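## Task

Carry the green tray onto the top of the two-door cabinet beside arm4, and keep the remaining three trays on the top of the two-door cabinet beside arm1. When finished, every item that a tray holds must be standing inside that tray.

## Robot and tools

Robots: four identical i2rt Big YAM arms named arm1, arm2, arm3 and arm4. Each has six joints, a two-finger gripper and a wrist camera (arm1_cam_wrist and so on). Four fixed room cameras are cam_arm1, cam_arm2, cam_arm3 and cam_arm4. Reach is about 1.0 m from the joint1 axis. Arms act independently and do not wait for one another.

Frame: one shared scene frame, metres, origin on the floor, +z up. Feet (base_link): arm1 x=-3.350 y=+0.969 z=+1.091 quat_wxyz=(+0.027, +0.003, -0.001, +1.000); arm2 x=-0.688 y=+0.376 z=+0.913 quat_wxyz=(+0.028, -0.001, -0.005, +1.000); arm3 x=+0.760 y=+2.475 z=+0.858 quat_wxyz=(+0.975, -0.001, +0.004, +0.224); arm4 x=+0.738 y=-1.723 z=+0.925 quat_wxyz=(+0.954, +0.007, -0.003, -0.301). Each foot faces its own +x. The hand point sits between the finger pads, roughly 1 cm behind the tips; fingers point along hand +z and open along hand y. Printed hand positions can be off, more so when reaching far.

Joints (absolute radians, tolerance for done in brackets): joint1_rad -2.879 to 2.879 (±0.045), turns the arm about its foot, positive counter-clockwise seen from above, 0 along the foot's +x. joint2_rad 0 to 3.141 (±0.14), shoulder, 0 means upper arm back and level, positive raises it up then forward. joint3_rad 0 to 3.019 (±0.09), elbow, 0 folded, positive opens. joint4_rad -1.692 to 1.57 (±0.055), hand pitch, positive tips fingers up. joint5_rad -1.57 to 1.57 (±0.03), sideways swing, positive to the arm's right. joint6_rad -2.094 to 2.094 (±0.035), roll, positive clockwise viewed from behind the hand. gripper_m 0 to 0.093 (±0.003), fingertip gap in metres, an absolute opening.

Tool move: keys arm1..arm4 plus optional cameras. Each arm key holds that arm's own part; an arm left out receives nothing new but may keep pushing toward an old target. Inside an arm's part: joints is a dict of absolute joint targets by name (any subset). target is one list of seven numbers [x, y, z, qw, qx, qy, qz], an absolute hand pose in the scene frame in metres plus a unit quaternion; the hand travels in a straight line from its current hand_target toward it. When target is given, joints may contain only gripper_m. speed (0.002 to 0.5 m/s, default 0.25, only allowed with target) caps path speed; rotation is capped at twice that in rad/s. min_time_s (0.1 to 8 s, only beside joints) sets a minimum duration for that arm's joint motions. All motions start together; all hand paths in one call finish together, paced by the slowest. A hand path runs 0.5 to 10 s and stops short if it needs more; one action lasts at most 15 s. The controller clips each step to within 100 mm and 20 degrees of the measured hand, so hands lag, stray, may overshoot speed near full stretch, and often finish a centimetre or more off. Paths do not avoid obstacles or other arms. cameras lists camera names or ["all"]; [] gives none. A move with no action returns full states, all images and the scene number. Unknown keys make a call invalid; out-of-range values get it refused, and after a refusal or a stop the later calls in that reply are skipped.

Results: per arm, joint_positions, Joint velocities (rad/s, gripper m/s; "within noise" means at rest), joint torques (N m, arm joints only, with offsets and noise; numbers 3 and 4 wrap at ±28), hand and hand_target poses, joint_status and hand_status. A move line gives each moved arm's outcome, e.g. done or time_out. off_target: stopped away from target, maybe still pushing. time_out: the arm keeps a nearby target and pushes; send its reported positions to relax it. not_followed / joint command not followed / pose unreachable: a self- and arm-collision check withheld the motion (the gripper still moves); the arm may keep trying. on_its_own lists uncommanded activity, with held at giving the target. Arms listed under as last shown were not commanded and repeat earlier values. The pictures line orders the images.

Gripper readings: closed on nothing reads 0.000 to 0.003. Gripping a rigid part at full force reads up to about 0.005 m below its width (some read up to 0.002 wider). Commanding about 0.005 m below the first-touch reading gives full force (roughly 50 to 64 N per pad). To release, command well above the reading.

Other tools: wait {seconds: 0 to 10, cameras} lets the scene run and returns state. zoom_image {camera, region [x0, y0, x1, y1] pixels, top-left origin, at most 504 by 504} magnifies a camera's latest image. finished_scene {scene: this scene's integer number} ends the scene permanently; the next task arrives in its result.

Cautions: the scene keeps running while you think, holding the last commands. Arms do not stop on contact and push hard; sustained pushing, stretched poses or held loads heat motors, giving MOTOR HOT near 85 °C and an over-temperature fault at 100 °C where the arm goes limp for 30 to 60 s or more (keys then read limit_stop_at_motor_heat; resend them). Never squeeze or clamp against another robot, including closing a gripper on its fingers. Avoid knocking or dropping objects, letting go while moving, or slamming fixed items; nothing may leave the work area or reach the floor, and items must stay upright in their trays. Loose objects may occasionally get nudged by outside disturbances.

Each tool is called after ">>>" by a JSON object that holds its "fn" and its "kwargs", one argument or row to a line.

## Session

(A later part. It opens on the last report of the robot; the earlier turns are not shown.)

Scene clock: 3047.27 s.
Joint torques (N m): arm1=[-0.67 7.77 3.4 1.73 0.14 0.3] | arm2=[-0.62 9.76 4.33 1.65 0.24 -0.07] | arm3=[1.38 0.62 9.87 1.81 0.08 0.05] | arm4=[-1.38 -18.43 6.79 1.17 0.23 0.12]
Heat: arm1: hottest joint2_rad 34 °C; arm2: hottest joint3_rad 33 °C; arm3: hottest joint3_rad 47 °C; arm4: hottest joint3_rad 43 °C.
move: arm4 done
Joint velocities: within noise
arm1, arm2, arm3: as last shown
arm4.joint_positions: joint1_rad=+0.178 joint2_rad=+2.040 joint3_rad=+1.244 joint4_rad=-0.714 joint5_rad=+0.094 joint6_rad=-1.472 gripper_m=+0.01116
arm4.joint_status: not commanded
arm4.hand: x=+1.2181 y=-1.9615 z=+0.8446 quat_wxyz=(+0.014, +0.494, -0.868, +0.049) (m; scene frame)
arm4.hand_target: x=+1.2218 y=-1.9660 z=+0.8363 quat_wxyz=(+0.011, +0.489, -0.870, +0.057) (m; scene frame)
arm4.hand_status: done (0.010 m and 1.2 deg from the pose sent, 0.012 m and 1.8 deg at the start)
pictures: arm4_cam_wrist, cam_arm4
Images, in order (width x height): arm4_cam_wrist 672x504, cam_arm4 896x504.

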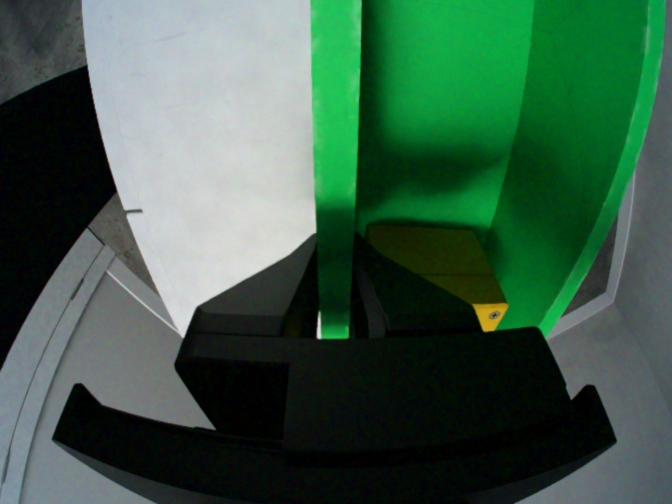

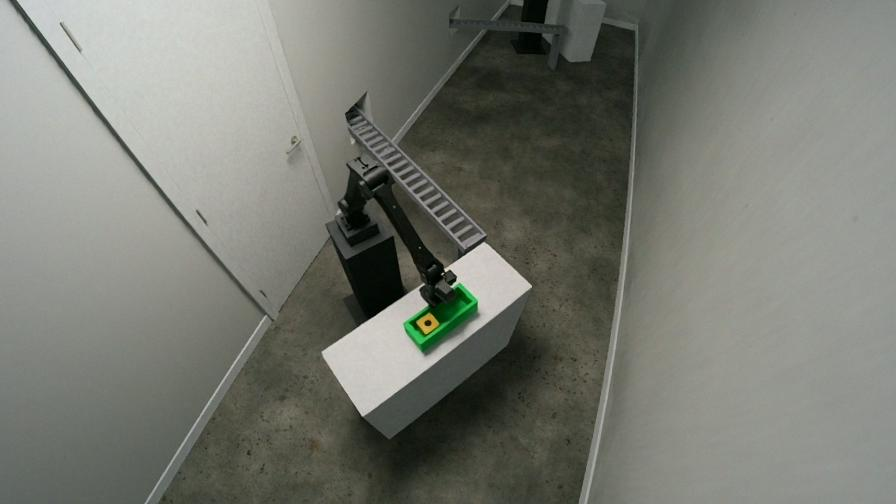

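>>> {"fn": "move", "kwargs": {
  "arm4": {"target": [1.226, -1.9665, 0.842, 0.0393, 0.4971, -0.8663, 0.0282], "speed": 0.08},
  "cameras": ["cam_arm4", "arm4_cam_wrist"]
}}

>>> {"fn": "zoom_image", "kwargs": {
  "camera": "cam_arm4",
  "region": [380, 260, 500, 370]
}}

Scene clock: 3076.47 s.
Joint torques (N m): arm1=[-0.79 7.82 3.32 1.74 0.14 0.33] | arm2=[0.26 8.64 4.21 1.5 0.25 -0.11] | arm3=[1.38 0.73 9.83 1.81 0.08 0.05] | arm4=[-0.56 -18.08 9.83 -0.69 0.6 0.06]
Heat: arm1: hottest joint2_rad 34 °C; arm2: hottest joint3_rad 33 °C; arm3: hottest joint3_rad 47 °C; arm4: hottest joint3_rad 42 °C.
move: arm4 off_target
Joint velocities: within noise
arm1.joint_positions: joint1_rad=+1.510 joint2_rad=+0.594 joint3_rad=+1.994 joint4_rad=-1.387 joint5_rad=+0.002 joint6_rad=-0.017 gripper_m=+0.04491
arm1.joint_status: not commanded
arm1.hand: x=-3.3524 y=+0.9088 z=+1.8697 quat_wxyz=(+0.467, +0.519, +0.473, -0.537) (m; scene frame)
arm1.hand_target: x=-3.3528 y=+0.9073 z=+1.8680 quat_wxyz=(+0.466, +0.529, +0.470, -0.531) (m; scene frame)
arm1.hand_status: not commanded
arm2, arm3: as last shown
arm4.joint_positions: joint1_rad=+0.178 joint2_rad=+2.064 joint3_rad=+1.286 joint4_rad=-0.796 joint5_rad=+0.097 joint6_rad=-1.472 gripper_m=+0.01116
arm4.joint_status: not commanded
arm4.hand: x=+1.2150 y=-1.9606 z=+0.8438 quat_wxyz=(+0.033, +0.496, -0.867, +0.024) (m; scene frame)
arm4.hand_target: x=+1.2256 y=-1.9664 z=+0.8421 quat_wxyz=(+0.039, +0.497, -0.866, +0.029) (m; scene frame)
arm4.hand_status: off_target (0.013 m and 0.9 deg from the pose sent, 0.010 m and 3.8 deg at the start)
pictures: arm4_cam_wrist, cam_arm4
Images, in order (width x height): arm4_cam_wrist 672x504, cam_arm4 896x504.

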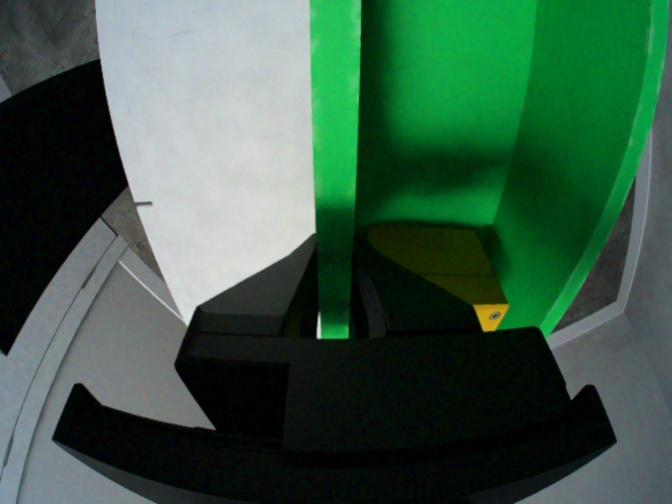

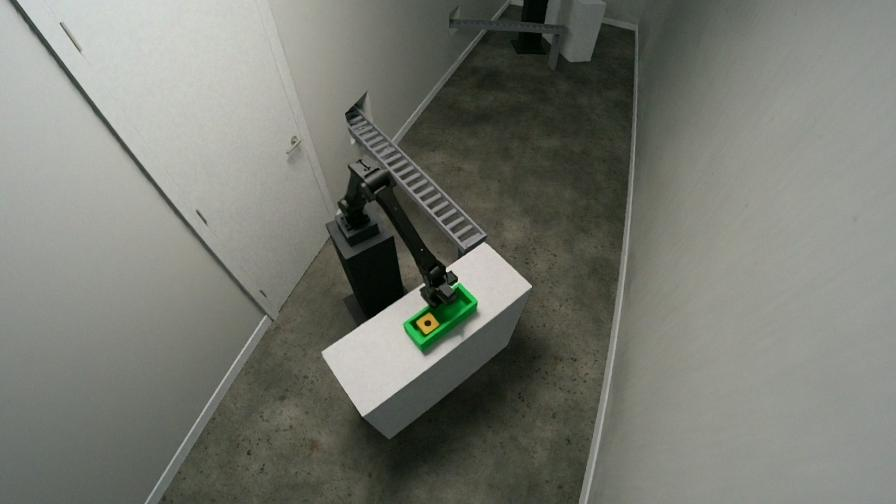

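Scaled by 4.200 from the camera's 896x504 image, which has a finer 1280x720 frame.

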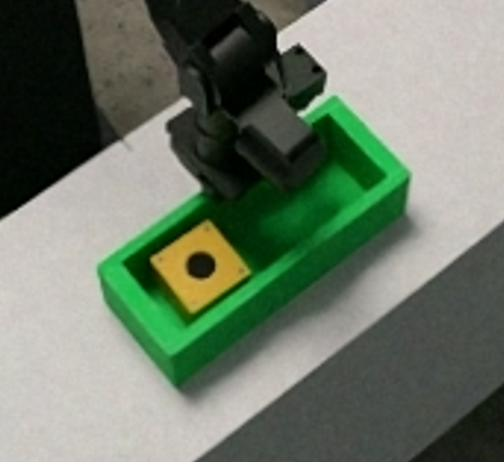

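>>> {"fn": "move", "kwargs": {
  "arm4": {"target": [1.226, -1.9665, 0.835, 0.0393, 0.4971, -0.8663, 0.0282], "speed": 0.06},
  "cameras": []
}}

>>> {"fn": "move", "kwargs": {
  "arm4": {"joints": {"gripper_m": 0.04}},
  "cameras": ["arm4_cam_wrist", "cam_arm4"]
}}

Scene clock: 3091.23 s.
Joint torques (N m): arm1=[-0.91 7.82 3.36 1.72 0.13 0.32] | arm2=[-0.67 7.82 4.26 1.43 0.24 -0.08] | arm3=[1.32 0.67 9.83 1.84 0.08 0.05] | arm4=[-0.5 -17.32 9.48 -0.28 0.58 0.05]
Heat: arm1: hottest joint2_rad 34 °C; arm2: hottest joint3_rad 33 °C; arm3: hottest joint3_rad 47 °C; arm4: hottest joint3_rad 45 °C.
move: arm4 off_target
Joint velocities: within noise
arm1: as last shown
arm2.joint_positions: joint1_rad=+0.810 joint2_rad=+0.592 joint3_rad=+1.990 joint4_rad=-1.391 joint5_rad=-0.003 joint6_rad=+0.015 gripper_m=+0.04491
arm2.joint_status: not commanded
arm2.hand: x=-0.7325 y=+0.3282 z=+1.6891 quat_wxyz=(+0.264, +0.658, +0.259, -0.656) (m; scene frame)
arm2.hand_target: x=-0.7342 y=+0.3281 z=+1.6895 quat_wxyz=(+0.255, +0.660, +0.260, -0.657) (m; scene frame)
arm2.hand_status: not commanded
arm3.joint_positions: joint1_rad=-0.464 joint2_rad=+0.621 joint3_rad=+1.351 joint4_rad=-1.179 joint5_rad=+0.120 joint6_rad=+0.657 gripper_m=+0.09396
arm3.joint_status: not commanded
arm3.hand: x=+1.0245 y=+2.4525 z=+1.4105 quat_wxyz=(-0.518, -0.307, -0.790, -0.118) (m; scene frame)
arm3.hand_target: x=+1.0214 y=+2.4526 z=+1.4256 quat_wxyz=(-0.531, -0.305, -0.781, -0.122) (m; scene frame)
arm3.hand_status: not commanded
arm4.joint_positions: joint1_rad=+0.178 joint2_rad=+2.066 joint3_rad=+1.289 joint4_rad=-0.796 joint5_rad=+0.097 joint6_rad=-1.472 gripper_m=+0.01116
arm4.joint_status: not commanded
arm4.hand: x=+1.2158 y=-1.9610 z=+0.8436 quat_wxyz=(+0.033, +0.496, -0.867, +0.025) (m; scene frame)
arm4.hand_target: x=+1.2254 y=-1.9663 z=+0.8351 quat_wxyz=(+0.039, +0.497, -0.866, +0.028) (m; scene frame)
arm4.hand_status: off_target (0.014 m and 0.9 deg from the pose sent, 0.015 m and 0.9 deg at the start)
pictures: none
No camera images: "cameras" was empty.

Scene clock: 3091.93 s.
Joint torques (N m): arm1=[-0.85 7.82 3.41 1.74 0.15 0.32] | arm2=[-0.38 8.53 4.3 1.39 0.27 -0.1] | arm3=[1.38 0.73 9.84 1.8 0.07 0.05] | arm4=[-0.79 -19.08 9.31 -0.24 0.21 0.06]
Heat: arm1: hottest joint2_rad 34 °C; arm2: hottest joint3_rad 33 °C; arm3: hottest joint3_rad 47 °C; arm4: hottest joint3_rad 45 °C.
move: arm4 done
Joint velocities: within noise
arm1, arm2, arm3: as last shown
arm4.joint_positions: joint1_rad=+0.178 joint2_rad=+2.083 joint3_rad=+1.289 joint4_rad=-0.796 joint5_rad=+0.107 joint6_rad=-1.472 gripper_m=+0.03993
arm4.joint_status: all done
arm4.hand: x=+1.2118 y=-1.9610 z=+0.8349 quat_wxyz=(+0.042, +0.496, -0.867, +0.021) (m; scene frame)
arm4.hand_target: x=+1.2254 y=-1.9663 z=+0.8352 quat_wxyz=(+0.039, +0.497, -0.866, +0.028) (m; scene frame)
arm4.hand_status: not commanded
pictures: arm4_cam_wrist, cam_arm4
Images, in order (width x height): arm4_cam_wrist 672x504, cam_arm4 896x504.

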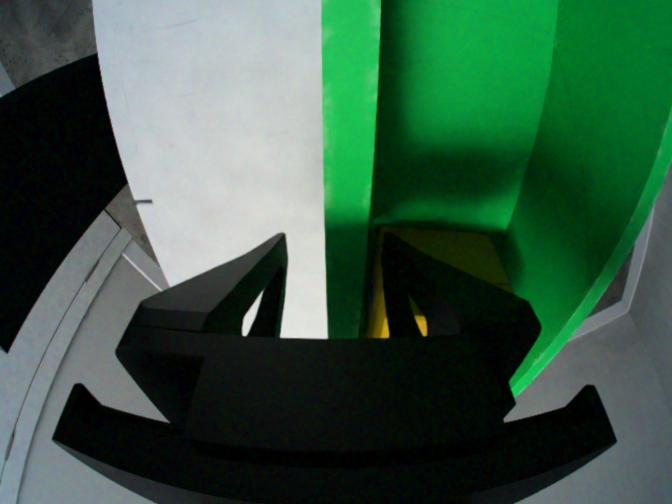

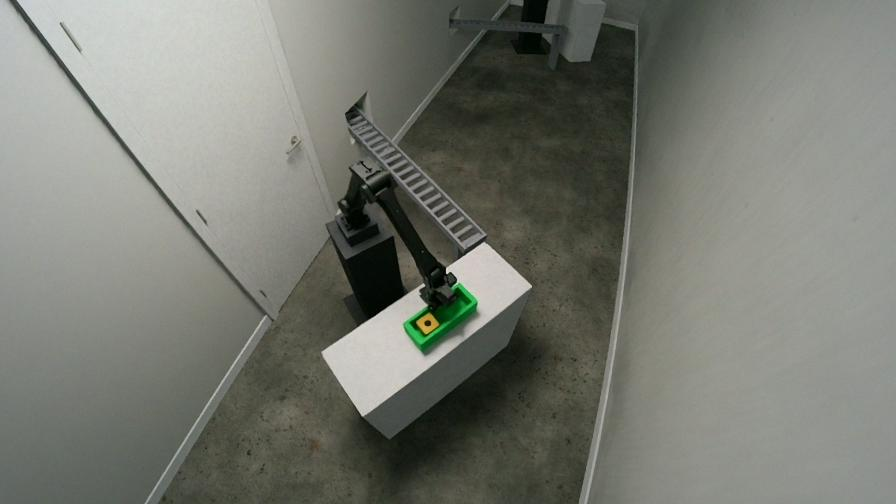

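>>> {"fn": "move", "kwargs": {
  "arm4": {"target": [1.2254, -1.9663, 1.0, 0.0393, 0.4971, -0.8663, 0.0282], "speed": 0.15, "joints": {"gripper_m": 0.065}},
  "cameras": ["arm4_cam_wrist", "cam_arm4", "cam_arm1"]
}}

>>> {"fn": "zoom_image", "kwargs": {
  "camera": "cam_arm4",
  "region": [370, 240, 540, 370]
}}

>>> {"fn": "zoom_image", "kwargs": {
  "camera": "cam_arm1",
  "region": [440, 160, 690, 300]
}}

Scene clock: 3111.67 s.
Joint torques (N m): arm1=[-0.85 7.71 3.43 1.7 0.14 0.32] | arm2=[0.62 9.23 4.34 1.39 0.35 -0.1] | arm3=[1.44 0.67 9.84 1.83 0.08 0.06] | arm4=[-0.03 -19.72 11.86 -0.75 0.18 0.1]
Heat: arm1: hottest joint2_rad 34 °C; arm2: hottest joint3_rad 33 °C; arm3: hottest joint3_rad 47 °C; arm4: hottest joint3_rad 45 °C.
move: arm4 off_target
Joint velocities: within noise
arm1, arm2, arm3: as last shown
arm4.joint_positions: joint1_rad=+0.178 joint2_rad=+1.863 joint3_rad=+1.398 joint4_rad=-1.149 joint5_rad=+0.107 joint6_rad=-1.472 gripper_m=+0.06493
arm4.joint_status: all done
arm4.hand: x=+1.2076 y=-1.9615 z=+0.9825 quat_wxyz=(+0.049, +0.497, -0.866, +0.011) (m; scene frame)
arm4.hand_target: x=+1.2246 y=-1.9660 z=+1.0003 quat_wxyz=(+0.039, +0.497, -0.866, +0.028) (m; scene frame)
arm4.hand_status: off_target (0.025 m and 2.3 deg from the pose sent, 0.166 m and 0.9 deg at the start)
pictures: arm4_cam_wrist, cam_arm1, cam_arm4
Images, in order (width x height): arm4_cam_wrist 672x504, cam_arm1 896x504, cam_arm4 896x504.

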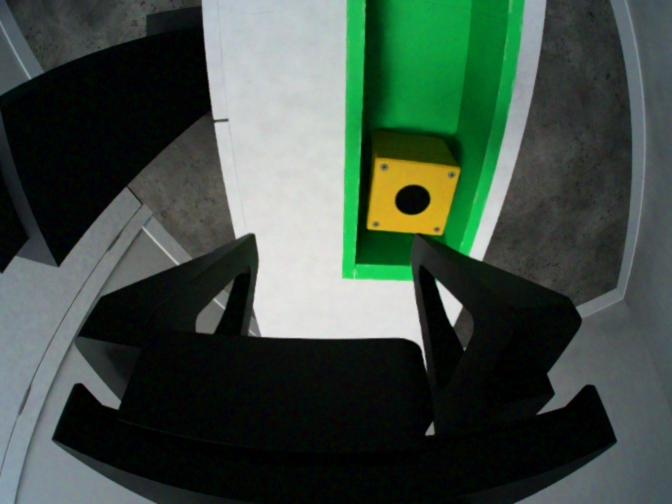

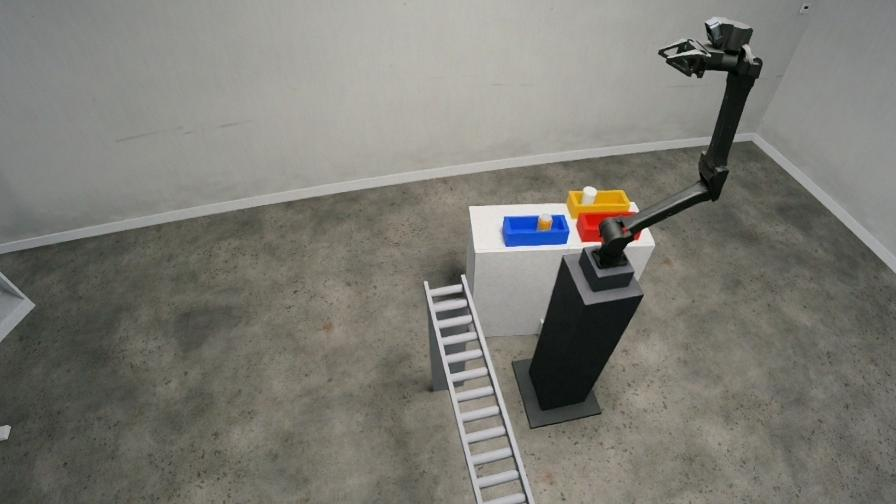

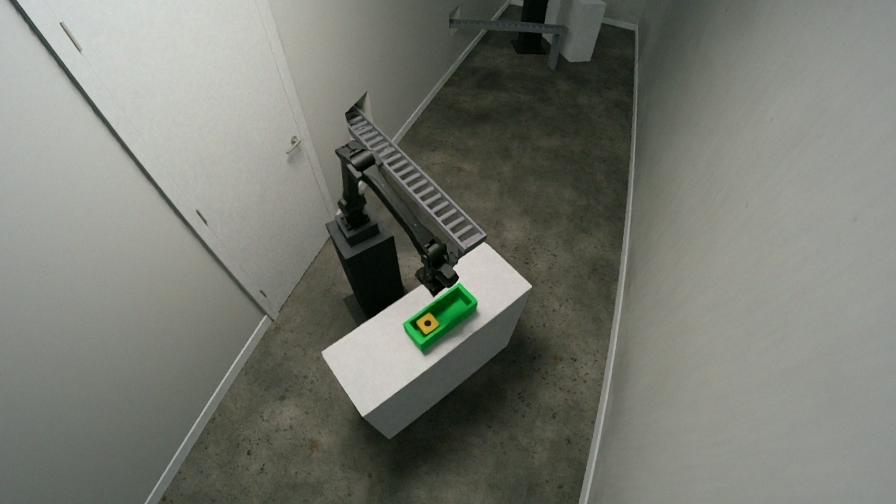

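Scaled by 2.965 from the camera's 896x504 image, which has a finer 1280x720 frame.

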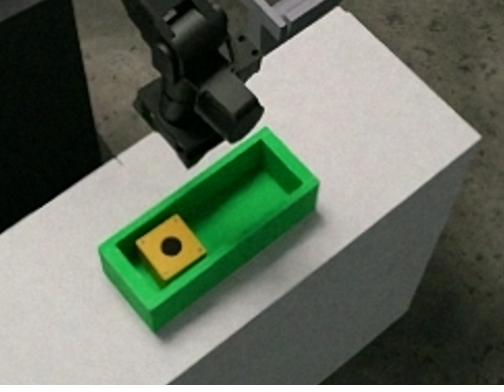

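Scaled by 2.016 from the camera's 896x504 image, which has a finer 1280x720 frame.

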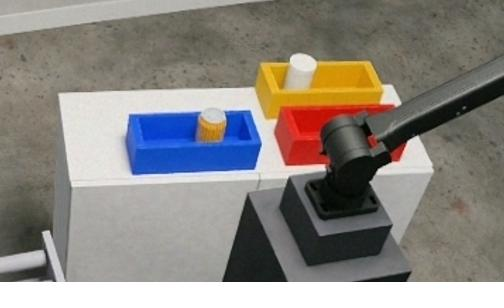

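>>> {"fn": "move", "kwargs": {
  "arm1": {"joints": {"joint1_rad": 0.174, "joint2_rad": 0.628, "joint3_rad": 1.45, "joint4_rad": -1.4, "joint5_rad": -0.1, "joint6_rad": -0.2}, "min_time_s": 3},
  "arm4": {"joints": {"joint1_rad": 0.3, "joint2_rad": 0.9, "joint3_rad": 1.6, "joint4_rad": -1.4, "joint5_rad": 0.0, "joint6_rad": 0.0}, "min_time_s": 3},
  "cameras": ["arm1_cam_wrist", "arm4_cam_wrist", "cam_arm4"]
}}

>>> {"fn": "zoom_image", "kwargs": {
  "camera": "arm1_cam_wrist",
  "region": [160, 120, 500, 460]
}}

Scene clock: 3143.37 s.
Joint torques (N m): arm1=[-1.03 1.49 7.39 1.62 0.11 0.01] | arm2=[-0.03 8.53 4.26 1.39 0.22 -0.12] | arm3=[1.38 0.62 9.84 1.81 0.08 0.05] | arm4=[-0.09 -3.25 12.16 0.81 -0.11 0.17]
Heat: arm1: hottest joint2_rad 34 °C; arm2: hottest joint3_rad 33 °C; arm3: hottest joint3_rad 47 °C; arm4: hottest joint3_rad 54 °C.
move: arm1 done; arm4 done
Joint velocities: within noise
arm1.joint_positions: joint1_rad=+0.185 joint2_rad=+0.625 joint3_rad=+1.453 joint4_rad=-1.387 joint5_rad=-0.098 joint6_rad=-0.183 gripper_m=+0.04491
arm1.joint_status: all done
arm1.hand: x=-3.5646 y=+0.9224 z=+1.6500 quat_wxyz=(+0.029, +0.858, +0.161, -0.488) (m; scene frame)
arm1.hand_target: x=-3.5650 y=+0.9243 z=+1.6453 quat_wxyz=(+0.024, +0.862, +0.164, -0.480) (m; scene frame)
arm1.hand_status: not commanded
arm2, arm3: as last shown
arm4.joint_positions: joint1_rad=+0.291 joint2_rad=+0.892 joint3_rad=+1.555 joint4_rad=-1.387 joint5_rad=+0.004 joint6_rad=-0.010 gripper_m=+0.06494
arm4.joint_status: all done
arm4.hand: x=+1.0399 y=-1.8319 z=+1.4656 quat_wxyz=(-0.409, -0.144, -0.899, +0.063) (m; scene frame)
arm4.hand_target: x=+1.0386 y=-1.8277 z=+1.4826 quat_wxyz=(-0.420, -0.143, -0.894, +0.059) (m; scene frame)
arm4.hand_status: not commanded
pictures: arm1_cam_wrist, arm4_cam_wrist, cam_arm4
Images, in order (width x height): arm1_cam_wrist 672x504, arm4_cam_wrist 672x504, cam_arm4 896x504.

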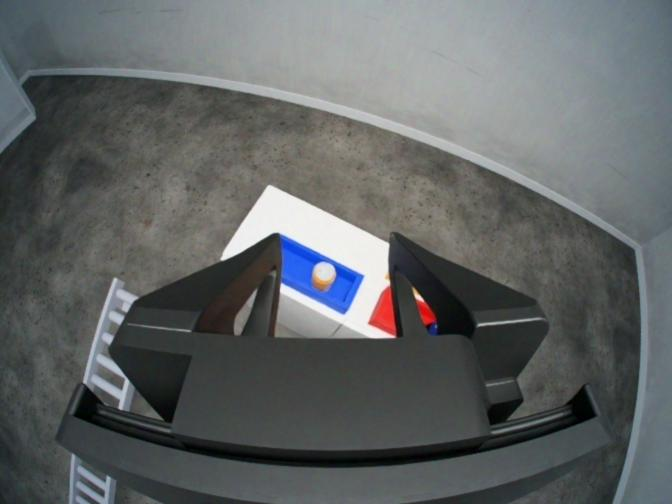

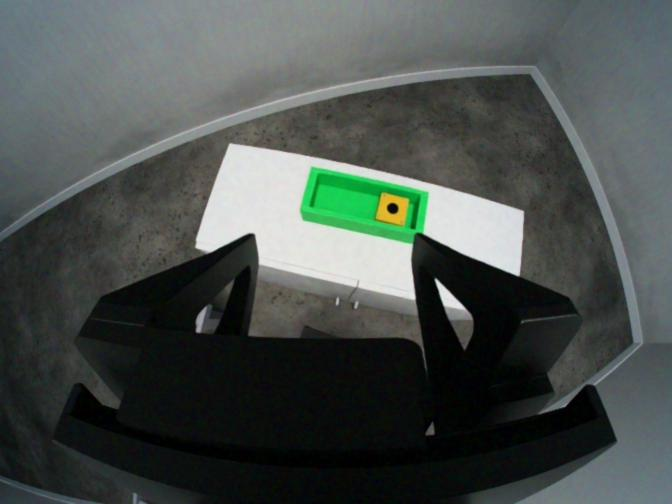

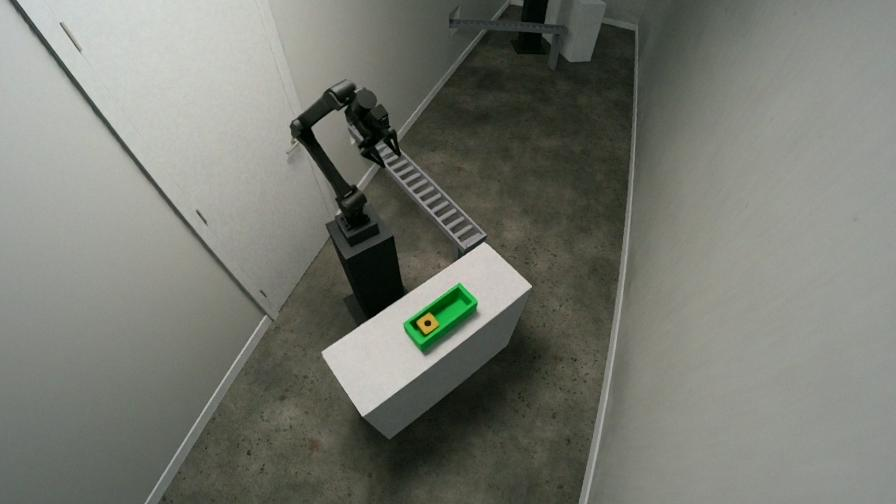

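Scaled by 1.482 from the camera's 672x504 image, which has a finer 960x720 frame.

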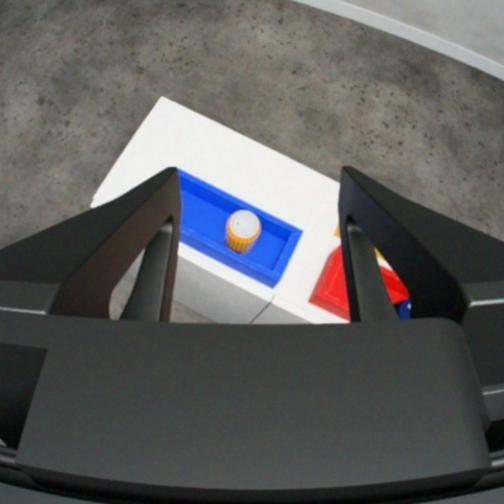

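>>> {"fn": "move", "kwargs": {
  "arm1": {"joints": {"joint1_rad": -0.25, "gripper_m": 0.09}},
  "cameras": ["arm1_cam_wrist"]
}}

>>> {"fn": "zoom_image", "kwargs": {
  "camera": "arm1_cam_wrist",
  "region": [200, 160, 460, 360]
}}

Scene clock: 3152.00 s.
Joint torques (N m): arm1=[-0.91 1.55 7.39 1.63 0.14 0.02] | arm2=[-0.21 8.76 4.18 1.48 0.24 -0.06] | arm3=[1.32 0.73 9.85 1.84 0.07 0.06] | arm4=[-0.15 -3.25 12.15 0.73 -0.11 0.15]
Heat: arm1: hottest joint2_rad 34 °C; arm2: hottest joint3_rad 33 °C; arm3: hottest joint3_rad 47 °C; arm4: hottest joint3_rad 55 °C.
move: arm1 done
Joint velocities: within noise
arm1.joint_positions: joint1_rad=-0.239 joint2_rad=+0.625 joint3_rad=+1.453 joint4_rad=-1.387 joint5_rad=-0.098 joint6_rad=-0.184 gripper_m=+0.08988
arm1.joint_status: all done
arm1.hand: x=-3.5640 y=+1.0161 z=+1.6501 quat_wxyz=(-0.073, +0.872, -0.024, -0.483) (m; scene frame)
arm1.hand_target: x=-3.5635 y=+1.0182 z=+1.6455 quat_wxyz=(-0.077, +0.877, -0.021, -0.474) (m; scene frame)
arm1.hand_status: not commanded
arm2, arm3, arm4: as last shown
arm4.hand: x=+1.0399 y=-1.8319 z=+1.4656 quat_wxyz=(-0.409, -0.145, -0.899, +0.063) (m; scene frame)
pictures: arm1_cam_wrist
Images, in order (width x height): arm1_cam_wrist 672x504.

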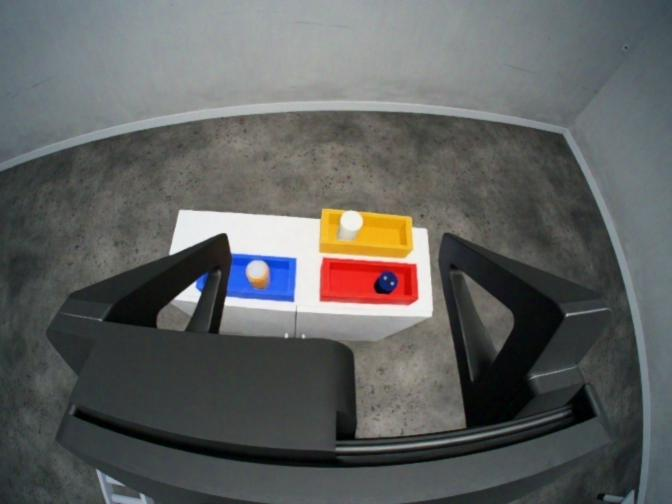

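Scaled by 1.938 from the camera's 672x504 image, which has a finer 960x720 frame.

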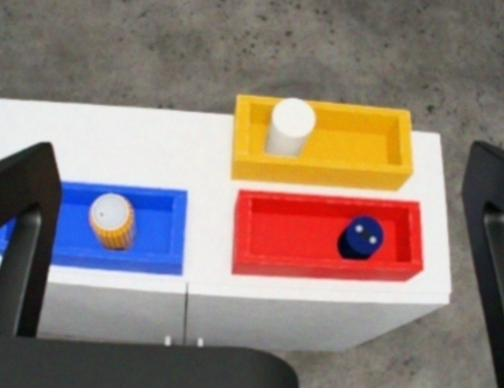

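>>> {"fn": "finished_scene", "kwargs": {
  "scene": 1
}}

The scene is finished: the task was done.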